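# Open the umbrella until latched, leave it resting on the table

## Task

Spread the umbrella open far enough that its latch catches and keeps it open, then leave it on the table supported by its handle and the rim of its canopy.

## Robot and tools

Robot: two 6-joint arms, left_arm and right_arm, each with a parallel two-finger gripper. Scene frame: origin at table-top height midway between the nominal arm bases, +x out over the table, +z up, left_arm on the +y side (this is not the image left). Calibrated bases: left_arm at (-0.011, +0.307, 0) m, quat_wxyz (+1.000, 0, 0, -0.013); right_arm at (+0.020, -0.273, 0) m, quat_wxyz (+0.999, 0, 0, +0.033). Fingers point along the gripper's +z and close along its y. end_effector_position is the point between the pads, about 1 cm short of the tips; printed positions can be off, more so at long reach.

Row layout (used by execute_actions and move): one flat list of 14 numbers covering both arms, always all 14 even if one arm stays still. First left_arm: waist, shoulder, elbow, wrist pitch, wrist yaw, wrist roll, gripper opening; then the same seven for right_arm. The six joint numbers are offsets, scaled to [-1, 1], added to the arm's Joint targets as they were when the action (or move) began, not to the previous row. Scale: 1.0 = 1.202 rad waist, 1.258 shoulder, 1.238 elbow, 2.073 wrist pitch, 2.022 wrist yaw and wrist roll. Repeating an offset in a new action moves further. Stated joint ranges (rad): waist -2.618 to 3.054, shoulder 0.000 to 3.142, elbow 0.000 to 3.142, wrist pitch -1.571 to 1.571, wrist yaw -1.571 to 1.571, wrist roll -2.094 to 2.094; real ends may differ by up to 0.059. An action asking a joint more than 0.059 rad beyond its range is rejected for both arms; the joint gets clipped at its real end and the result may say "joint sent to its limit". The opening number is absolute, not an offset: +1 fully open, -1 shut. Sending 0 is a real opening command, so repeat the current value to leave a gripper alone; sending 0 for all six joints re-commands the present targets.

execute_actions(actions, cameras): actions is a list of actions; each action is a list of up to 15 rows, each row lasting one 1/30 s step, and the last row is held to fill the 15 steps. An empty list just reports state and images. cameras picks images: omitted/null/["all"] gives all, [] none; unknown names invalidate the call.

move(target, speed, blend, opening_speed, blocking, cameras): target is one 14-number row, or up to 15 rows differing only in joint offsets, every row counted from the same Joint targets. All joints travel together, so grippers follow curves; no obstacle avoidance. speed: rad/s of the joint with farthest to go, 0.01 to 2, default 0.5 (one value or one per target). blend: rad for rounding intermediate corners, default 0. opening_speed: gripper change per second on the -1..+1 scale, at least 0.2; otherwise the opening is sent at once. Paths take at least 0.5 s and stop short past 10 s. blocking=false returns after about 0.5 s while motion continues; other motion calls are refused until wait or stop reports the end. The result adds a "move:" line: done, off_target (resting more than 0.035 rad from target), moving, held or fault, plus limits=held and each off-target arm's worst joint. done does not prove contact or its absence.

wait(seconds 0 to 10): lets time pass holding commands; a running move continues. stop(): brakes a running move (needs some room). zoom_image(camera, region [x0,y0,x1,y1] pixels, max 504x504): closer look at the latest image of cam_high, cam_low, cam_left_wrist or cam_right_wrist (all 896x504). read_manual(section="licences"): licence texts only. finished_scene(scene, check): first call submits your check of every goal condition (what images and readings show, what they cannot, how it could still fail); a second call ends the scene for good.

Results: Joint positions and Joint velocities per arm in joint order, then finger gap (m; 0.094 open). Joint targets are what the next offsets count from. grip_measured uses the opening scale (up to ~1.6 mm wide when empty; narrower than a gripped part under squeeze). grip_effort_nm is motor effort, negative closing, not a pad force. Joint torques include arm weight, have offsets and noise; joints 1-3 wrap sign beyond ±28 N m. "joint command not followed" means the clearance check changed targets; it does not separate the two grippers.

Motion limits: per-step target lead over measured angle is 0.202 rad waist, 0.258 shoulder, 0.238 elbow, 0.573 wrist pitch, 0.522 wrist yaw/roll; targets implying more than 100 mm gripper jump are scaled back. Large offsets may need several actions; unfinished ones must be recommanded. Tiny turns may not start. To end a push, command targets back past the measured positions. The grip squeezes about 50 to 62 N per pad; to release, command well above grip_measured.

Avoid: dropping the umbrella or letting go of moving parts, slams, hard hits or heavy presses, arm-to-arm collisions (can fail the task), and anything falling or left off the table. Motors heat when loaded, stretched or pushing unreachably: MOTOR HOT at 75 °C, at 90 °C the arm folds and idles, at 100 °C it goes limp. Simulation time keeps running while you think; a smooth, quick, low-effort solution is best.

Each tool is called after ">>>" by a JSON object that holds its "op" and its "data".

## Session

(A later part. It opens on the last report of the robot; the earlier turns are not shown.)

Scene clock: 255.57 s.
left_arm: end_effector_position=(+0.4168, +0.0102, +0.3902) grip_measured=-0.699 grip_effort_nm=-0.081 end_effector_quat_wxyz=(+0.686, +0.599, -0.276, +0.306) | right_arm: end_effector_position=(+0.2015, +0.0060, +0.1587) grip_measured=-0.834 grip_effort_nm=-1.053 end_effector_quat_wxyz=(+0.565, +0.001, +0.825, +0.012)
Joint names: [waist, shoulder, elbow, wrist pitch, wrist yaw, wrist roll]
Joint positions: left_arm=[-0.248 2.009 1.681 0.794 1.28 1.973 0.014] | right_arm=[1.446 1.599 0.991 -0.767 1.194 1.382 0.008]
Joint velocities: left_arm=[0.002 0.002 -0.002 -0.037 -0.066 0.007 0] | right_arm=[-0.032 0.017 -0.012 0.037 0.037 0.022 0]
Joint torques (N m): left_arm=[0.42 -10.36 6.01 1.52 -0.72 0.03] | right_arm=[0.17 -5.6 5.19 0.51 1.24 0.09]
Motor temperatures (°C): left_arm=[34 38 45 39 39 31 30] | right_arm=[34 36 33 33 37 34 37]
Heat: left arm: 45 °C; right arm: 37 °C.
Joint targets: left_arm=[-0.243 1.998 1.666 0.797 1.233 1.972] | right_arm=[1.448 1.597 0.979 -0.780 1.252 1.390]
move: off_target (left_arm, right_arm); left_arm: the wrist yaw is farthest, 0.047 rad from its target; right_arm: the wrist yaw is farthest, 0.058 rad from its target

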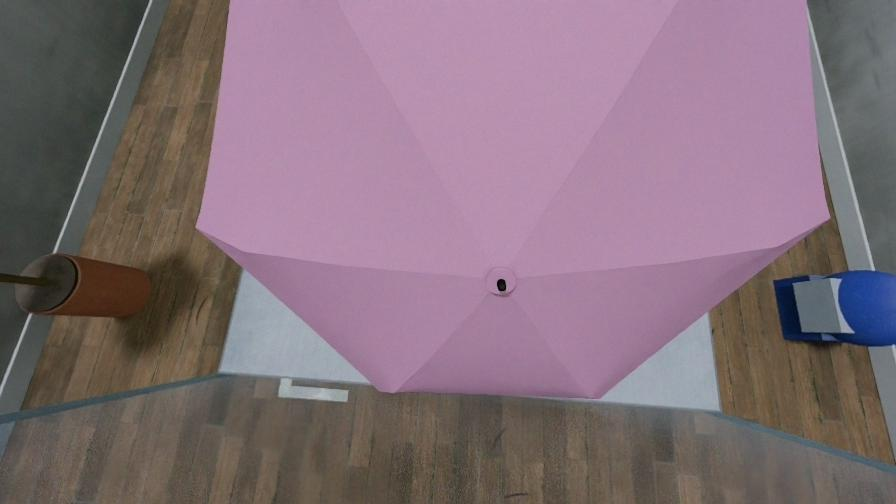

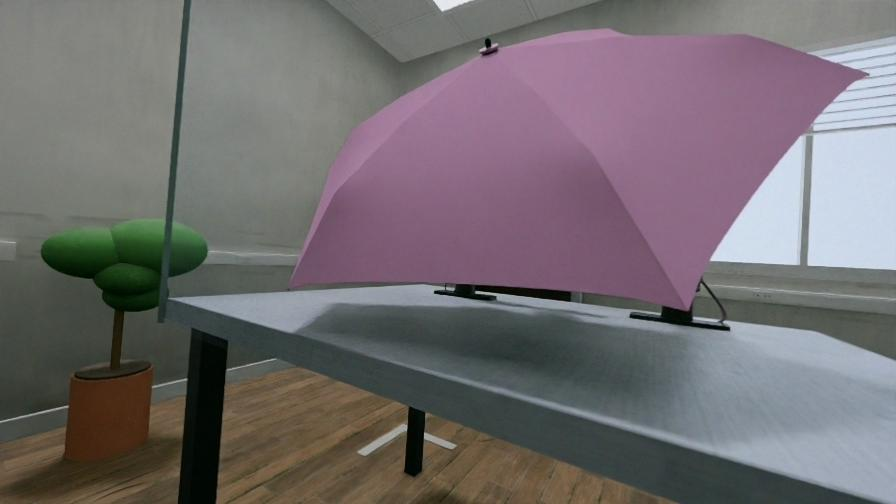

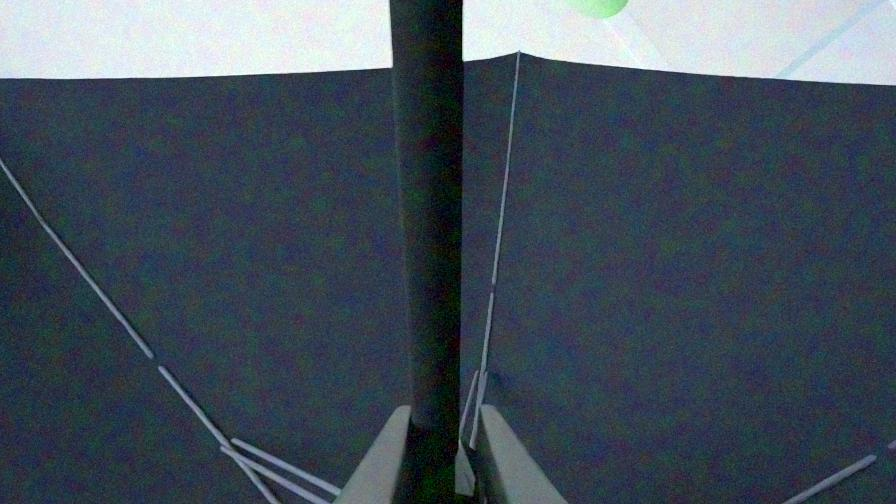

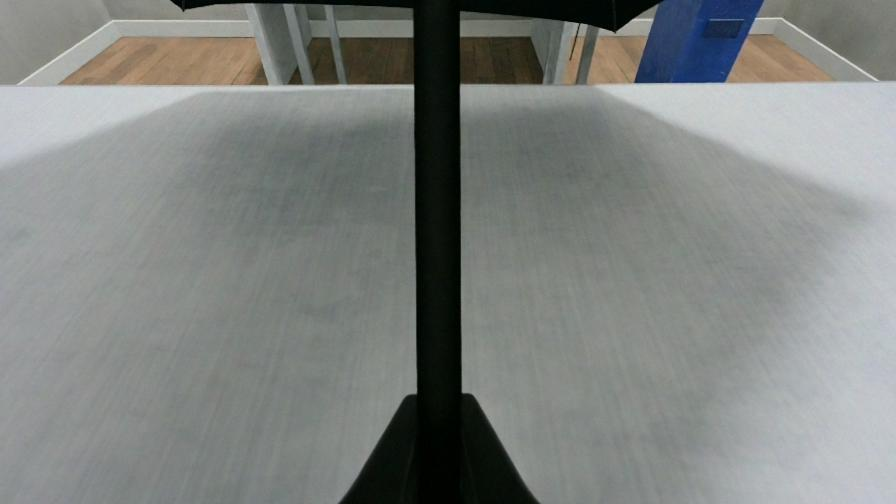

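>>> {"op": "move", "data": {"target": [-0.0128, -0.0485, -0.1379, 0.0429, -0.0068, 0.0108, -0.7, 0, 0, 0, 0, 0, 0, -1.0], "speed": 0.2}}

Scene clock: 261.80 s.
left_arm: end_effector_position=(+0.4103, +0.0122, +0.3635) grip_measured=-0.699 grip_effort_nm=-0.081 end_effector_quat_wxyz=(+0.685, +0.604, -0.257, +0.316) | right_arm: end_effector_position=(+0.1991, +0.0065, +0.1530) grip_measured=-0.834 grip_effort_nm=-1.067 end_effector_quat_wxyz=(+0.551, -0.001, +0.834, +0.013)
Joint names: [waist, shoulder, elbow, wrist pitch, wrist yaw, wrist roll]
Joint positions: left_arm=[-0.253 1.968 1.515 0.888 1.233 1.992 0.014] | right_arm=[1.446 1.599 0.991 -0.772 1.159 1.384 0.008]
Joint velocities: left_arm=[-0.017 -0.012 -0.002 -0.051 -0.037 -0.022 0] | right_arm=[-0.017 0.017 0.002 -0.051 -0.081 0.007 -0.001]
Joint torques (N m): left_arm=[-0.46 -11.51 5.61 1.55 -0.38 0.07] | right_arm=[0.2 -5.63 5.18 0.55 1.61 0.08]
Motor temperatures (°C): left_arm=[34 38 44 39 37 31 30] | right_arm=[34 35 33 33 37 34 37]
Heat: left arm: 44 °C; right arm: 37 °C.
Joint targets: left_arm=[-0.259 1.937 1.495 0.886 1.219 1.994] | right_arm=[1.448 1.597 0.979 -0.780 1.252 1.390]
move: off_target (right_arm); right_arm: the wrist yaw is farthest, 0.093 rad from its target

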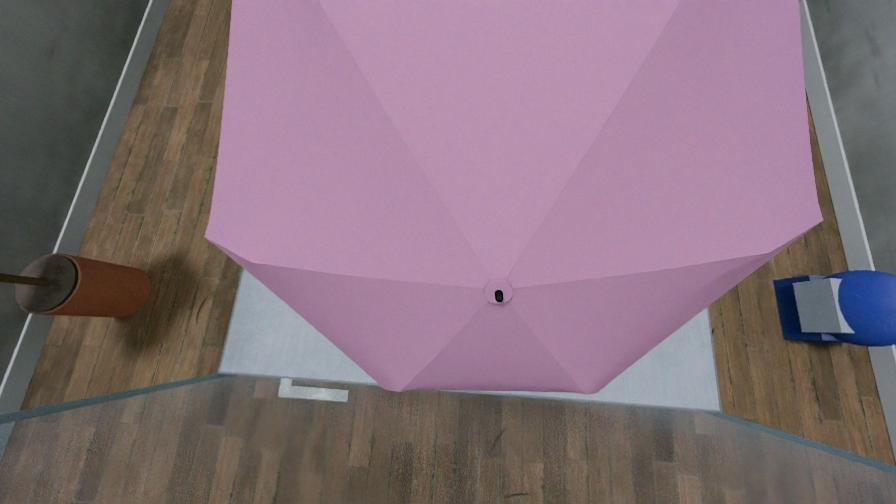

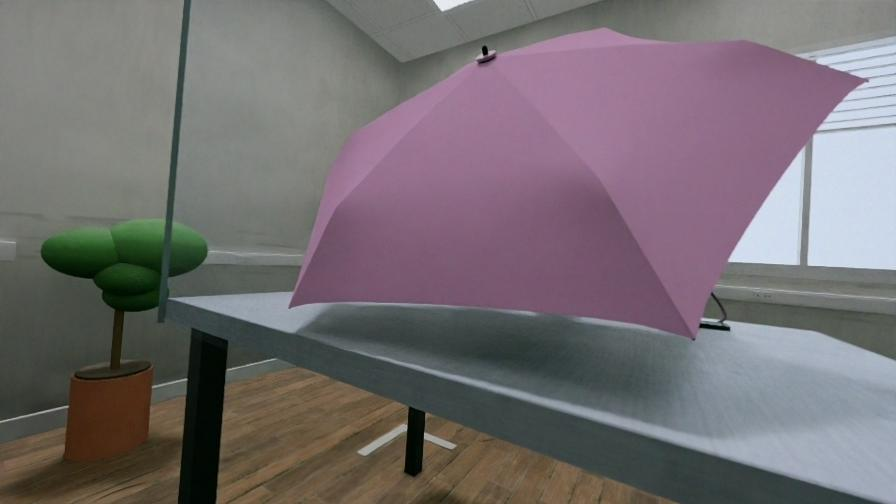

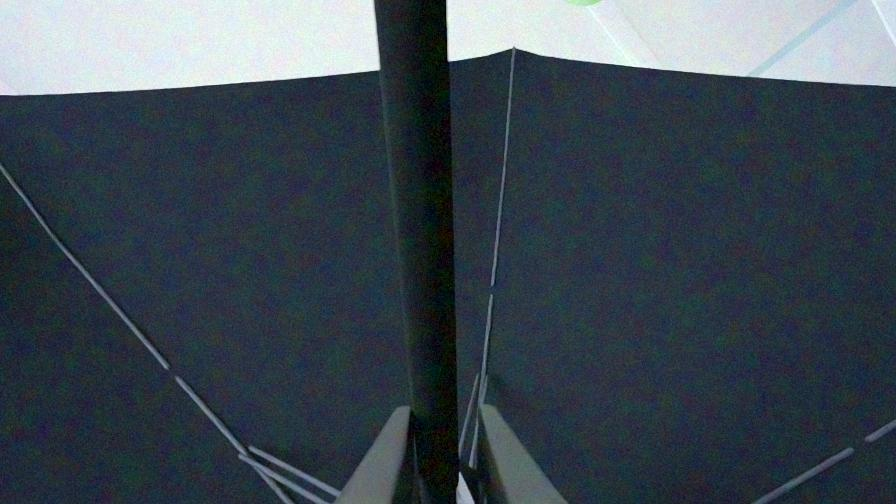

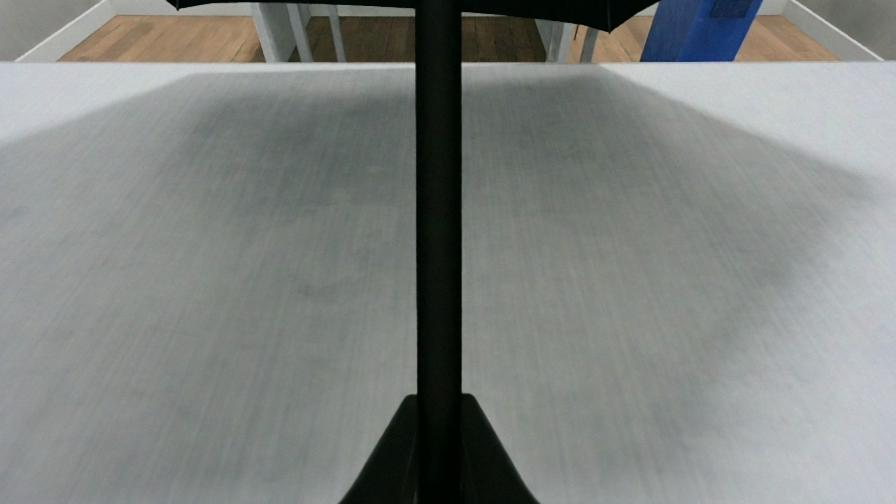

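>>> {"op": "zoom_image", "data": {"camera": "cam_left_wrist", "region": [200, 340, 640, 504]}}

Scaled by 1.145 from the camera's 896x504 image, which has a finer 1280x720 frame.

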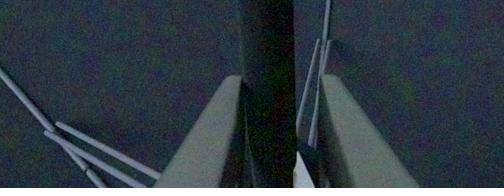

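>>> {"op": "move", "data": {"target": [0, 0, 0, 0, 0, 0, -0.1, 0, 0, 0, 0, 0, 0, -1.0], "speed": 0.2, "opening_speed": 0.25}}

Scene clock: 272.37 s.
left_arm: end_effector_position=(+0.4104, +0.0122, +0.3636) grip_measured=-0.101 grip_effort_nm=0.071 end_effector_quat_wxyz=(+0.685, +0.603, -0.257, +0.317) | right_arm: end_effector_position=(+0.1991, +0.0065, +0.1530) grip_measured=-0.834 grip_effort_nm=-1.062 end_effector_quat_wxyz=(+0.551, -0.001, +0.834, +0.013)
Joint names: [waist, shoulder, elbow, wrist pitch, wrist yaw, wrist roll]
Joint positions: left_arm=[-0.253 1.968 1.515 0.889 1.233 1.993 0.042] | right_arm=[1.446 1.599 0.991 -0.772 1.159 1.385 0.008]
Joint velocities: left_arm=[0.012 0.007 -0.012 0.037 -0.11 -0.007 0.001] | right_arm=[0.017 -0.012 -0.017 -0.022 0.051 0.066 -0.001]
Joint torques (N m): left_arm=[-0.47 -11.51 5.57 1.54 -0.36 0.05] | right_arm=[0.18 -5.61 5.18 0.55 1.61 0.06]
Motor temperatures (°C): left_arm=[34 39 42 40 36 31 30] | right_arm=[34 35 33 33 38 34 37]
Heat: left arm: 42 °C; right arm: 38 °C.
Joint targets: left_arm=[-0.259 1.937 1.495 0.886 1.219 1.994] | right_arm=[1.448 1.597 0.979 -0.780 1.252 1.390]
move: off_target (right_arm); right_arm: the wrist yaw is farthest, 0.093 rad from its target

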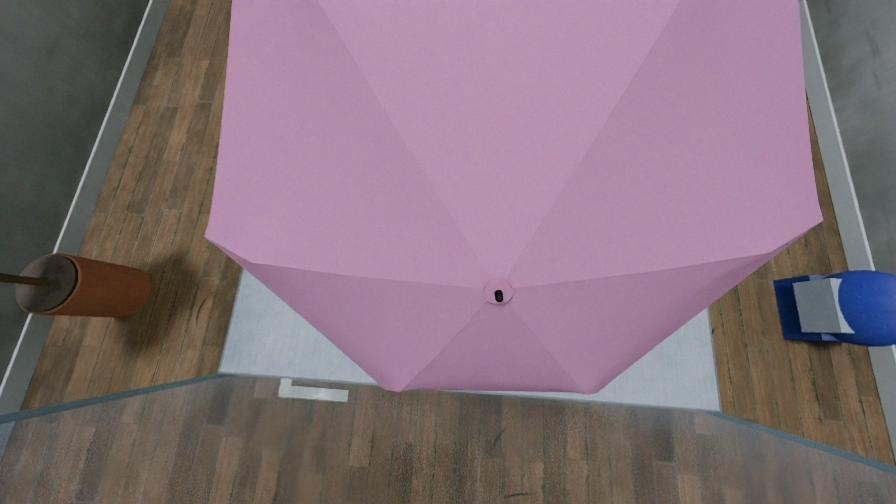

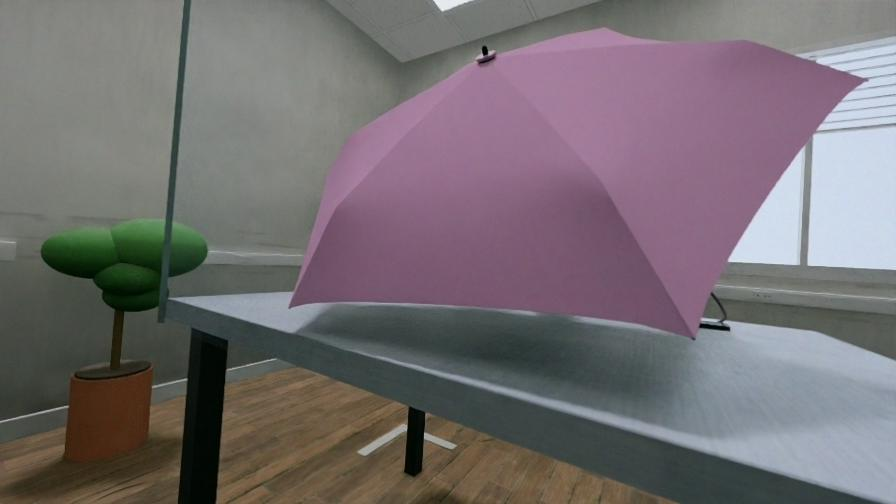

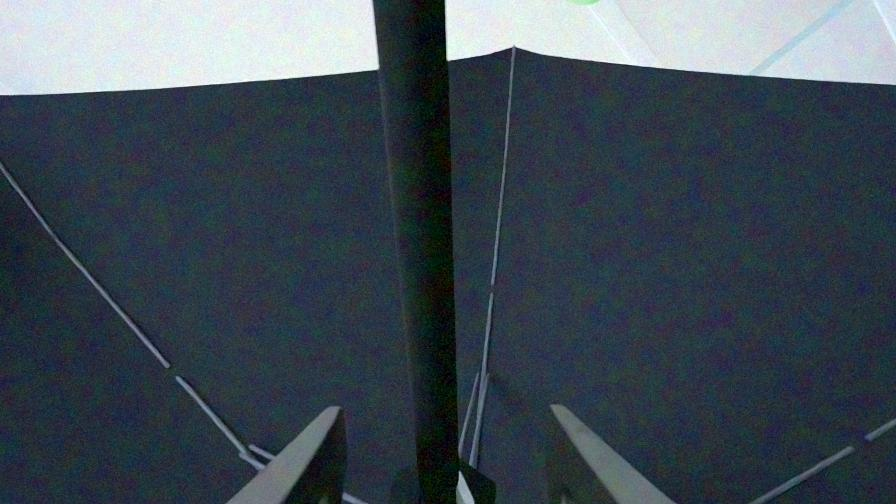

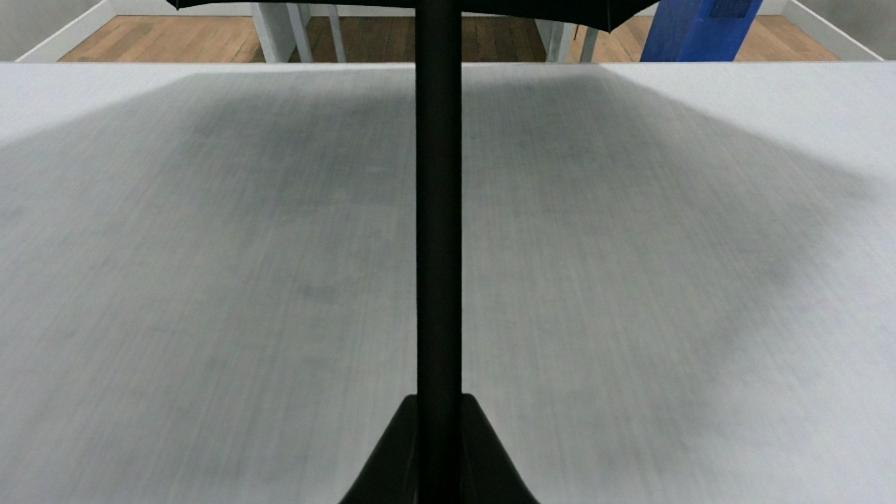

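>>> {"op": "zoom_image", "data": {"camera": "cam_left_wrist", "region": [340, 360, 580, 504]}}

Scaled by 2.100 from the camera's 896x504 image, which has a finer 1280x720 frame.

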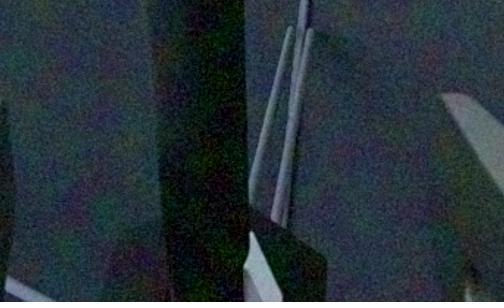

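>>> {"op": "move", "data": {"target": [[0.183, -0.1725, -0.2981, 0.0757, 0.0579, 0, -0.1, 0, 0, 0, 0, 0, 0, -1.0], [0.4651, -0.8243, -0.7229, -0.7168, -0.4545, -0.2443, -0.1, 0, 0, 0, 0, 0, 0, -1.0]], "speed": [0.3, 0.8], "blend": [0.05, 0]}}

Scene clock: 304.10 s.
left_arm: end_effector_position=(+0.2579, +0.3272, +0.1289) grip_measured=-0.101 grip_effort_nm=0.061 end_effector_quat_wxyz=(+0.320, +0.582, +0.726, +0.174) | right_arm: end_effector_position=(+0.1991, +0.0065, +0.1530) grip_measured=-0.834 grip_effort_nm=-1.057 end_effector_quat_wxyz=(+0.551, -0.001, +0.834, +0.013)
Joint names: [waist, shoulder, elbow, wrist pitch, wrist yaw, wrist roll]
Joint positions: left_arm=[0.293 0.914 0.618 -0.579 0.297 1.511 0.042] | right_arm=[1.446 1.599 0.991 -0.772 1.159 1.385 0.008]
Joint velocities: left_arm=[-0.012 -0.012 0.002 0.007 0.037 -0.007 0.001] | right_arm=[0.002 0.007 -0.012 0.037 -0.007 -0.095 0]
Joint torques (N m): left_arm=[0.68 -2.25 6.08 1.57 0.15 -0.06] | right_arm=[0.2 -5.6 5.16 0.54 1.6 0.07]
Motor temperatures (°C): left_arm=[34 39 41 40 34 31 30] | right_arm=[34 35 33 33 39 34 37]
Heat: left arm: 41 °C; right arm: 39 °C.
Joint targets: left_arm=[0.300 0.900 0.600 -0.600 0.300 1.500] | right_arm=[1.448 1.597 0.979 -0.780 1.252 1.390]
move: off_target (right_arm); right_arm: the wrist yaw is farthest, 0.093 rad from its target

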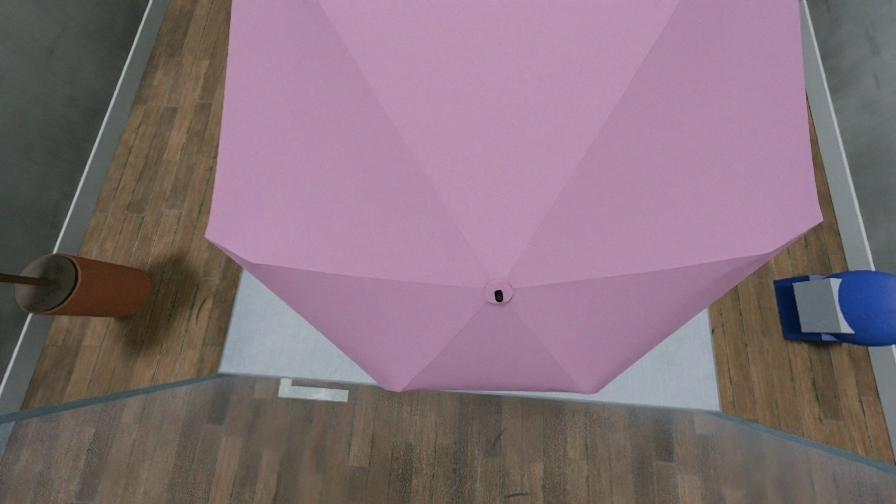

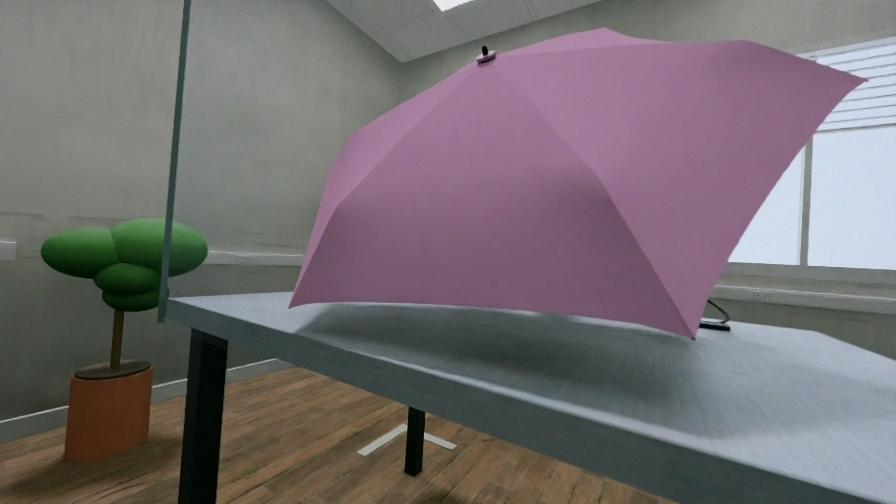

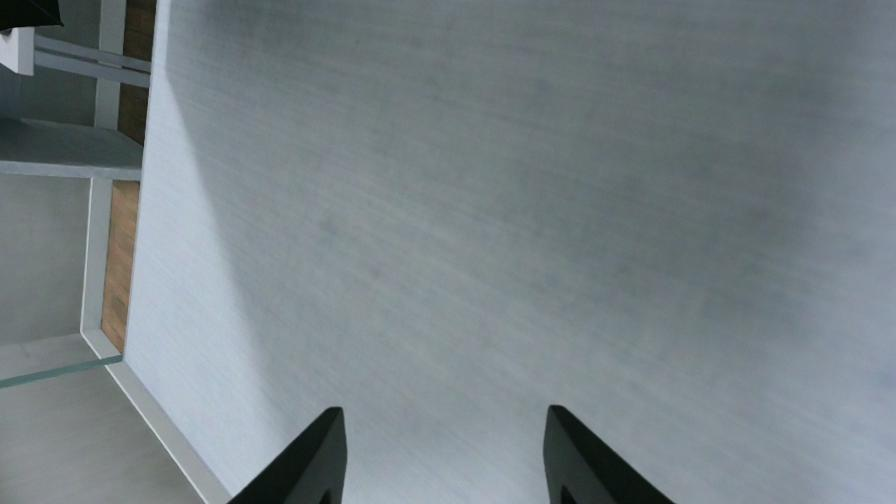

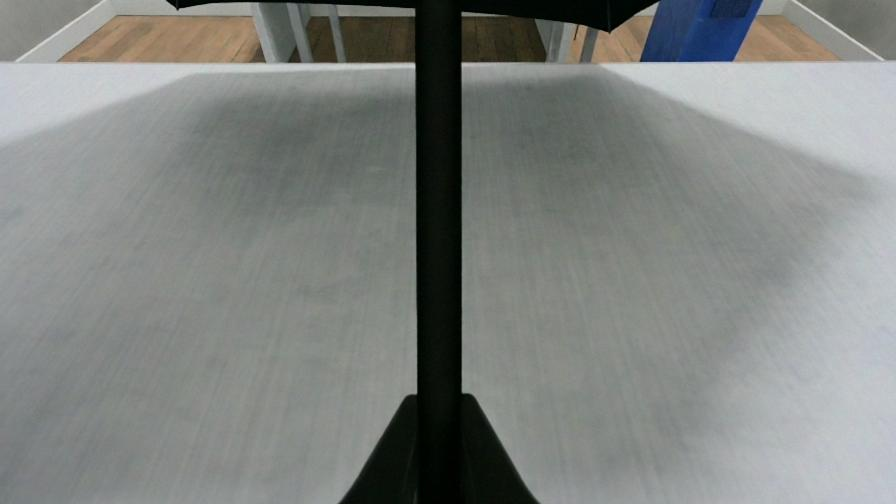

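>>> {"op": "move", "data": {"target": [0, 0, 0, 0, 0, 0, -0.1, 0.1489, 0.2536, 0.0606, -0.1679, -0.0401, 0.2814, -1.0], "speed": 0.3}}

Scene clock: 368.10 s.
left_arm: end_effector_position=(+0.2577, +0.3273, +0.1287) grip_measured=-0.101 grip_effort_nm=0.051 end_effector_quat_wxyz=(+0.320, +0.582, +0.727, +0.174) | right_arm: end_effector_position=(+0.1510, -0.0055, +0.0864) grip_measured=-0.834 grip_effort_nm=-1.067 end_effector_quat_wxyz=(+0.558, -0.015, +0.829, -0.044)
Joint names: [waist, shoulder, elbow, wrist pitch, wrist yaw, wrist roll]
Joint positions: left_arm=[0.293 0.914 0.618 -0.58 0.296 1.51 0.042] | right_arm=[1.624 1.905 1.023 -1.108 1.149 1.927 0.008]
Joint velocities: left_arm=[-0.012 0.002 -0.022 0.022 -0.007 -0.007 0] | right_arm=[-0.027 0.002 0.012 -0.051 -0.051 -0.022 0]
Joint torques (N m): left_arm=[0.65 -2.22 6.06 1.58 0.16 -0.07] | right_arm=[0.35 -5.76 7.43 -0.39 0.76 0.3]
Motor temperatures (°C): left_arm=[34 36 42 39 33 31 30] | right_arm=[34 35 34 33 40 34 38]
Heat: left arm: 42 °C; right arm: 40 °C.
Joint targets: left_arm=[0.300 0.900 0.600 -0.600 0.300 1.500] | right_arm=[1.627 1.916 1.054 -1.128 1.171 1.959]
move: done

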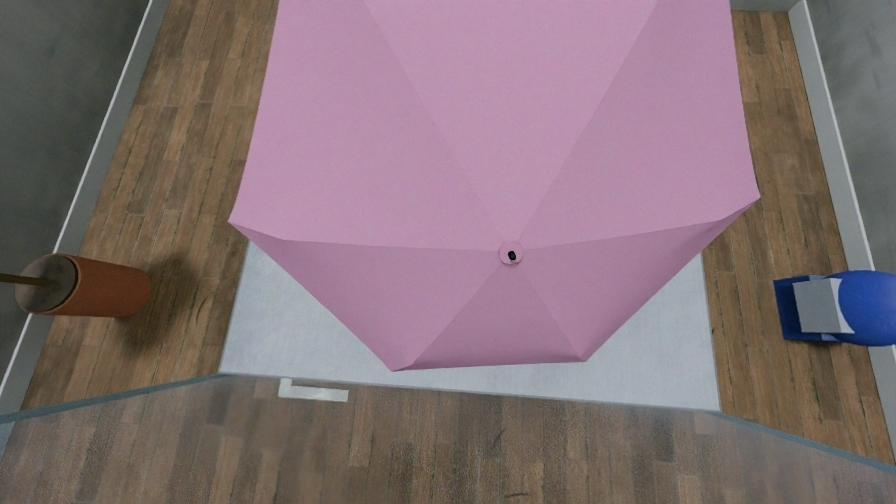

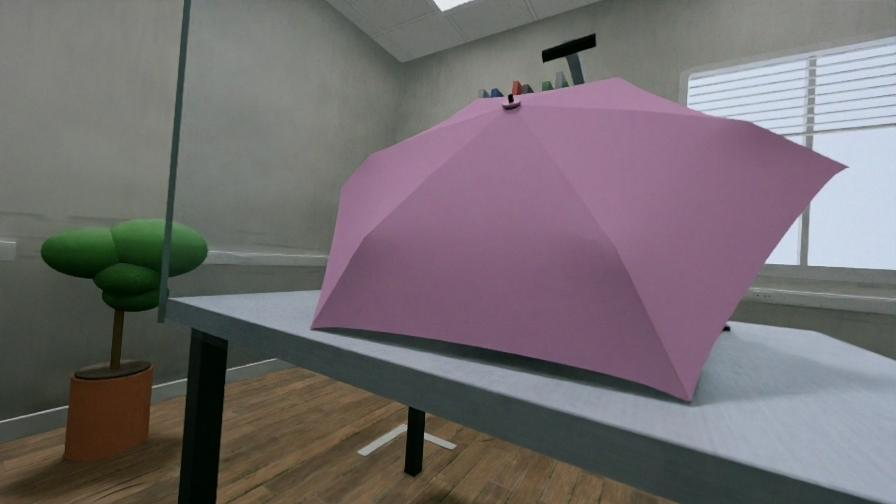

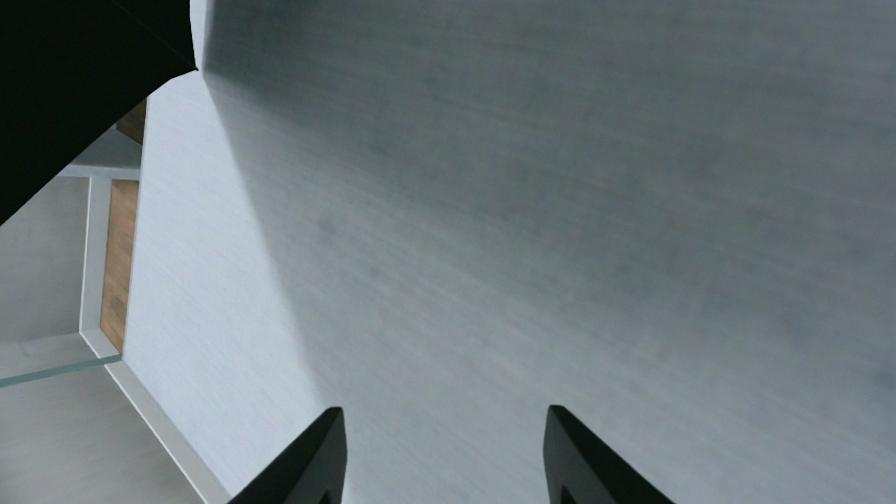

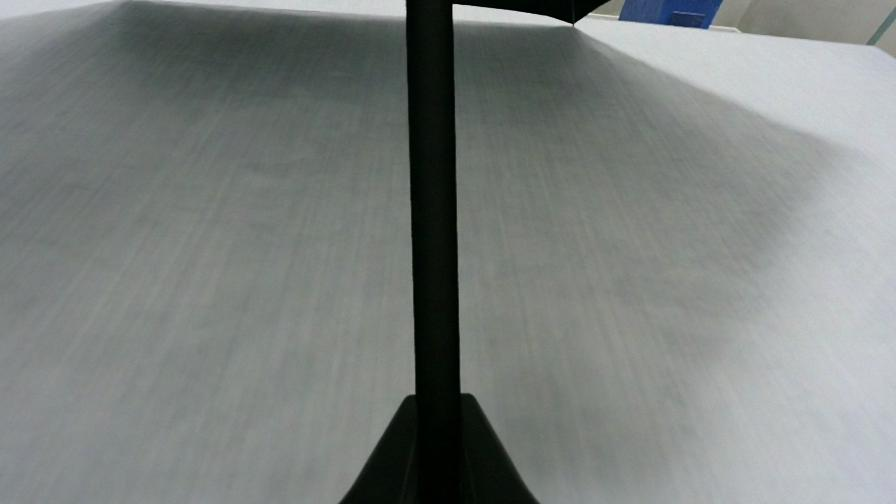

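>>> {"op": "zoom_image", "data": {"camera": "cam_low", "region": [560, 320, 760, 440]}}

>>> {"op": "zoom_image", "data": {"camera": "cam_low", "region": [280, 280, 480, 400]}}

>>> {"op": "zoom_image", "data": {"camera": "cam_right_wrist", "region": [440, 0, 740, 140]}}

Scaled by 2.520 from the camera's 896x504 image, which has a finer 1280x720 frame.

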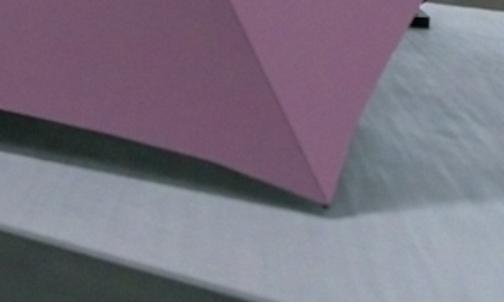

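Scaled by 2.520 from the camera's 896x504 image, which has a finer 1280x720 frame.

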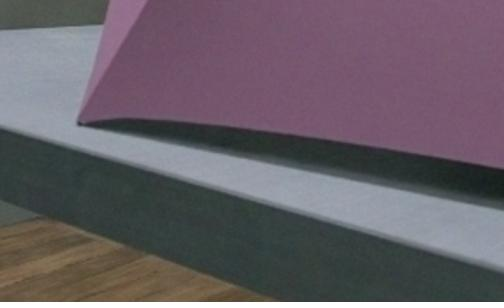

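Scaled by 1.680 from the camera's 896x504 image, which has a finer 1280x720 frame.

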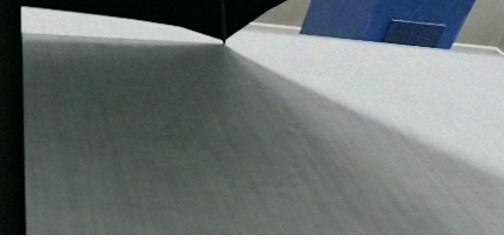

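>>> {"op": "zoom_image", "data": {"camera": "cam_left_wrist", "region": [140, 20, 290, 140]}}

Scaled by 3.360 from the camera's 896x504 image, which has a finer 1280x720 frame.

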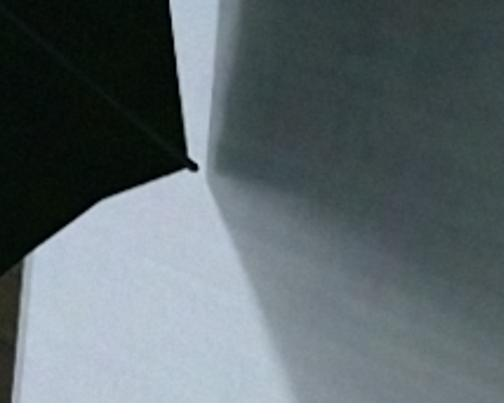

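>>> {"op": "move", "data": {"target": [0, 0, 0, 0, 0, 0, -0.1, 0.006, 0.062, 0.0068, 0.0029, -0.0047, 0.024, -1.0], "speed": 0.12}}

Scene clock: 393.40 s.
left_arm: end_effector_position=(+0.2577, +0.3273, +0.1287) grip_measured=-0.101 grip_effort_nm=0.061 end_effector_quat_wxyz=(+0.320, +0.582, +0.727, +0.174) | right_arm: end_effector_position=(+0.1490, -0.0044, +0.0705) grip_measured=-0.834 grip_effort_nm=-1.053 end_effector_quat_wxyz=(+0.562, -0.013, +0.825, -0.054)
Joint names: [waist, shoulder, elbow, wrist pitch, wrist yaw, wrist roll]
Joint positions: left_arm=[0.293 0.914 0.618 -0.58 0.296 1.51 0.042] | right_arm=[1.631 1.981 1.035 -1.109 1.149 1.981 0.008]
Joint velocities: left_arm=[-0.002 -0.012 0.007 -0.051 -0.007 0.037 0] | right_arm=[-0.012 -0.012 -0.012 0.051 -0.037 0.007 -0.001]
Joint torques (N m): left_arm=[0.65 -2.25 6.08 1.58 0.16 -0.07] | right_arm=[0.34 -5.94 6.78 -0.42 0.66 0.27]
Motor temperatures (°C): left_arm=[34 36 41 39 33 31 30] | right_arm=[34 35 34 33 38 34 38]
Heat: left arm: 41 °C; right arm: 38 °C.
Joint targets: left_arm=[0.300 0.900 0.600 -0.600 0.300 1.500] | right_arm=[1.634 1.994 1.062 -1.122 1.161 2.007]
move: done

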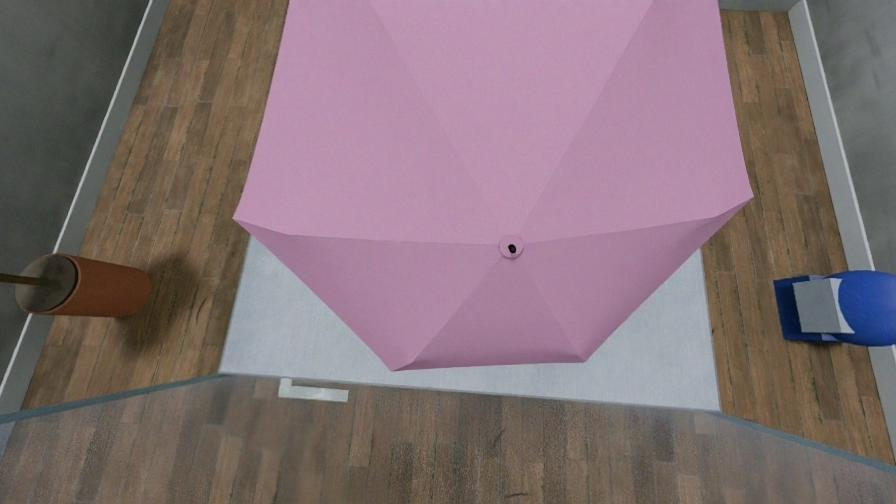

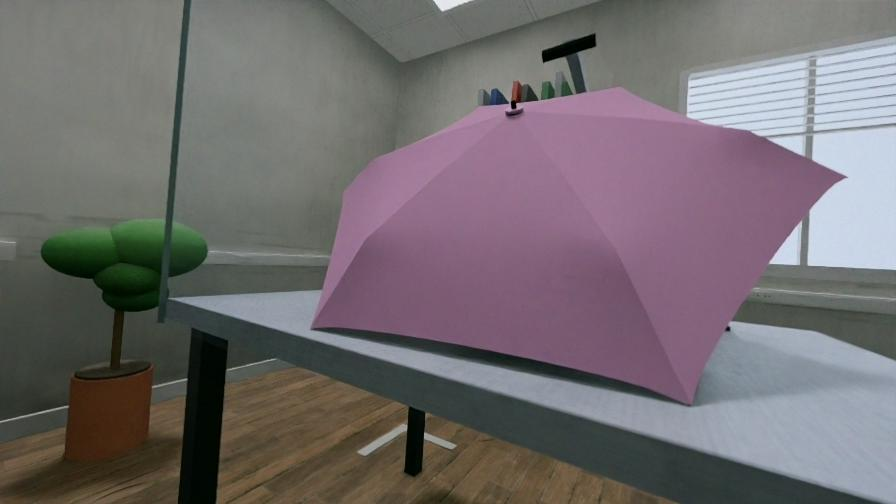

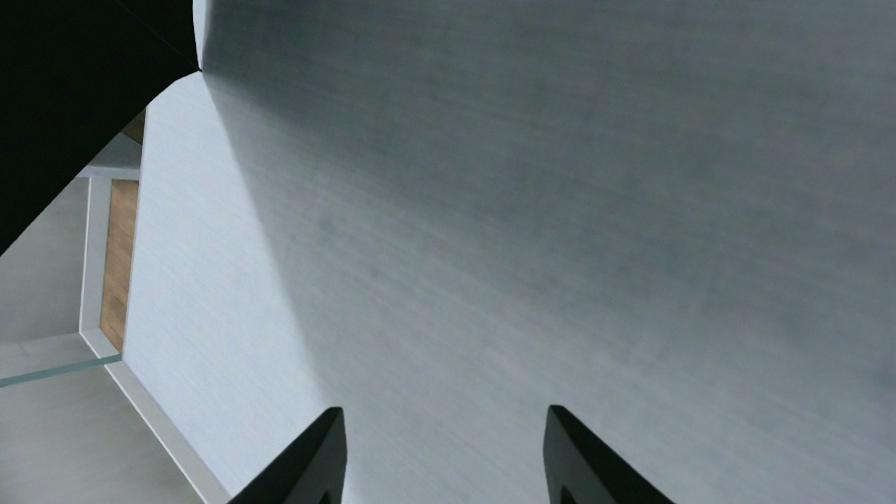

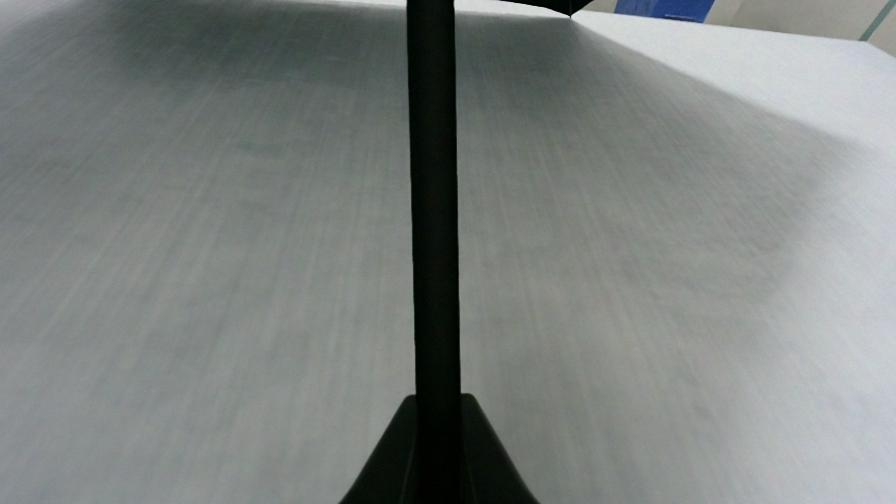

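>>> {"op": "zoom_image", "data": {"camera": "cam_left_wrist", "region": [140, 20, 290, 140]}}

>>> {"op": "zoom_image", "data": {"camera": "cam_right_wrist", "region": [490, 0, 650, 90]}}

Scaled by 3.360 from the camera's 896x504 image, which has a finer 1280x720 frame.

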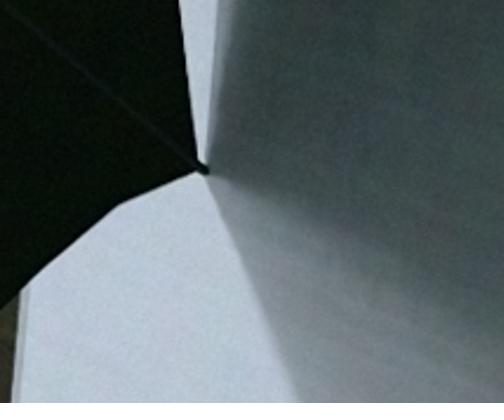

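Scaled by 3.150 from the camera's 896x504 image, which has a finer 1280x720 frame.

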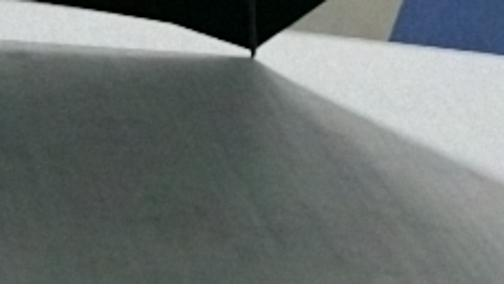

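>>> {"op": "move", "data": {"target": [0, 0, 0, 0, 0, 0, -0.1, 0.005, 0.0254, -0.006, 0.0129, -0.0018, 0.0073, -1.0], "speed": 0.08}}

Scene clock: 404.13 s.
left_arm: end_effector_position=(+0.2577, +0.3273, +0.1287) grip_measured=-0.101 grip_effort_nm=0.056 end_effector_quat_wxyz=(+0.320, +0.582, +0.727, +0.174) | right_arm: end_effector_position=(+0.1478, -0.0049, +0.0633) grip_measured=-0.834 grip_effort_nm=-1.067 end_effector_quat_wxyz=(+0.564, -0.014, +0.824, -0.058)
Joint names: [waist, shoulder, elbow, wrist pitch, wrist yaw, wrist roll]
Joint positions: left_arm=[0.293 0.914 0.618 -0.58 0.296 1.51 0.042] | right_arm=[1.636 2.011 1.035 -1.106 1.149 2.004 0.008]
Joint velocities: left_arm=[0.002 -0.012 -0.017 -0.022 0.007 -0.022 0] | right_arm=[0.002 -0.002 -0.002 0.007 -0.037 -0.007 0]
Joint torques (N m): left_arm=[0.65 -2.24 6.08 1.58 0.16 -0.08] | right_arm=[0.4 -5.94 6.05 -0.25 0.61 0.21]
Motor temperatures (°C): left_arm=[34 36 41 39 33 31 30] | right_arm=[34 35 34 33 38 34 38]
Heat: left arm: 41 °C; right arm: 38 °C.
Joint targets: left_arm=[0.300 0.900 0.600 -0.600 0.301 1.500] | right_arm=[1.640 2.026 1.055 -1.095 1.157 2.022]
move: done

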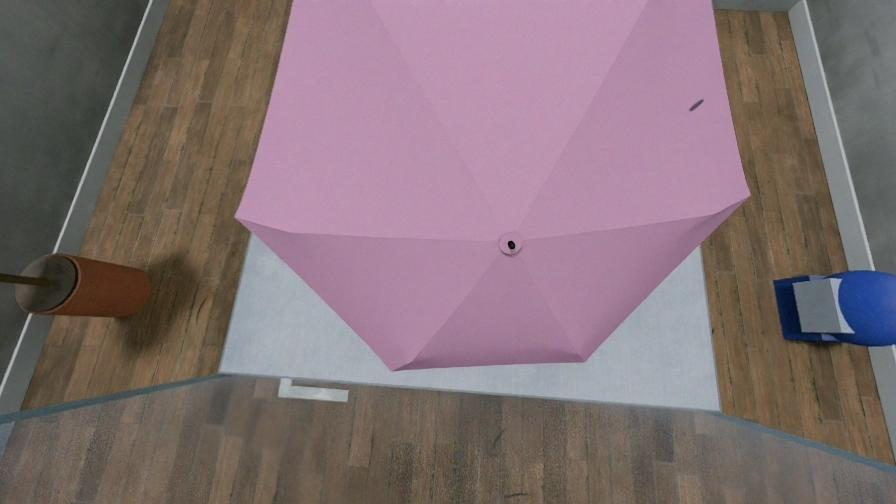

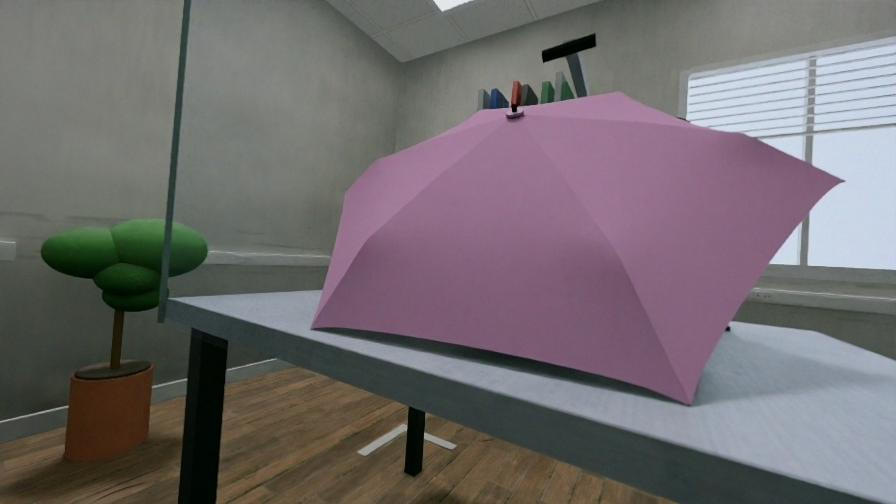

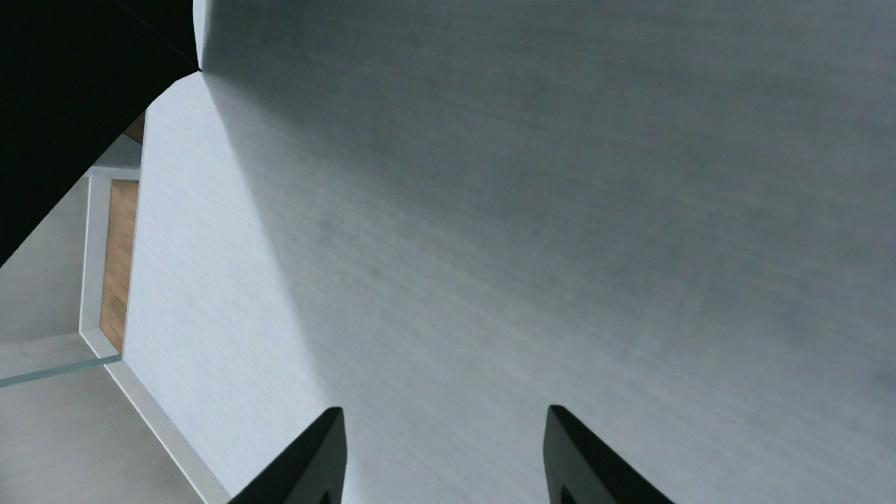

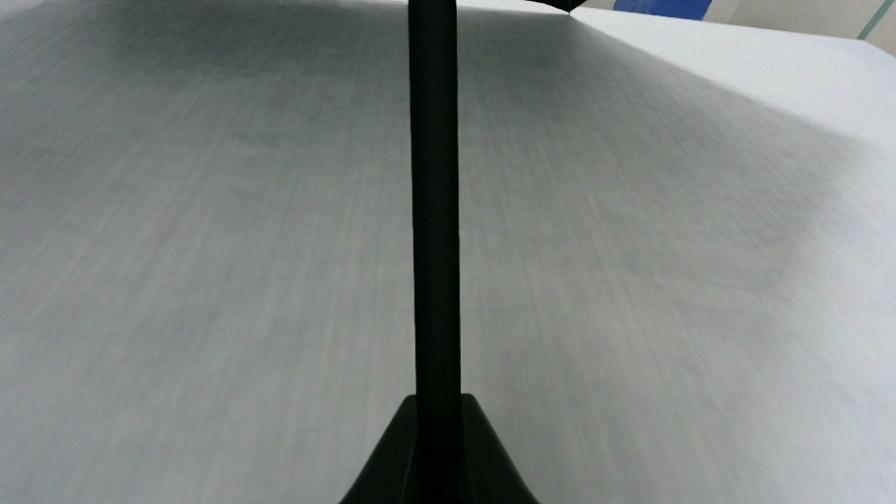

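>>> {"op": "zoom_image", "data": {"camera": "cam_high", "region": [600, 40, 780, 200]}}

>>> {"op": "zoom_image", "data": {"camera": "cam_low", "region": [600, 80, 800, 200]}}

Scaled by 2.800 from the camera's 896x504 image, which has a finer 1280x720 frame.

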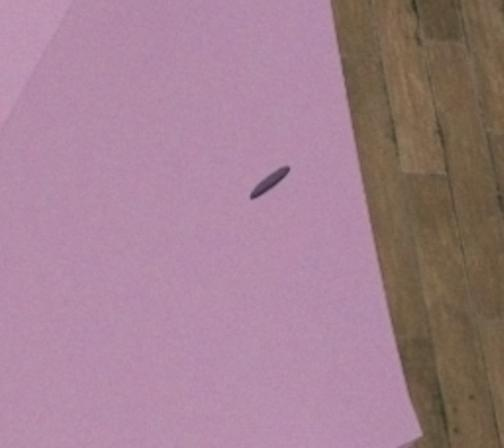

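Scaled by 2.520 from the camera's 896x504 image, which has a finer 1280x720 frame.

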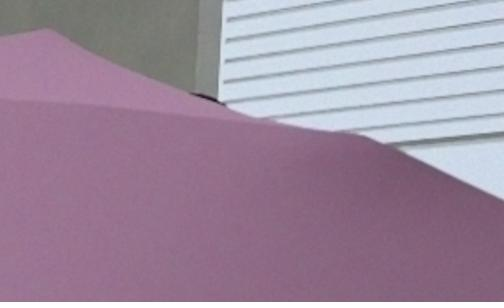

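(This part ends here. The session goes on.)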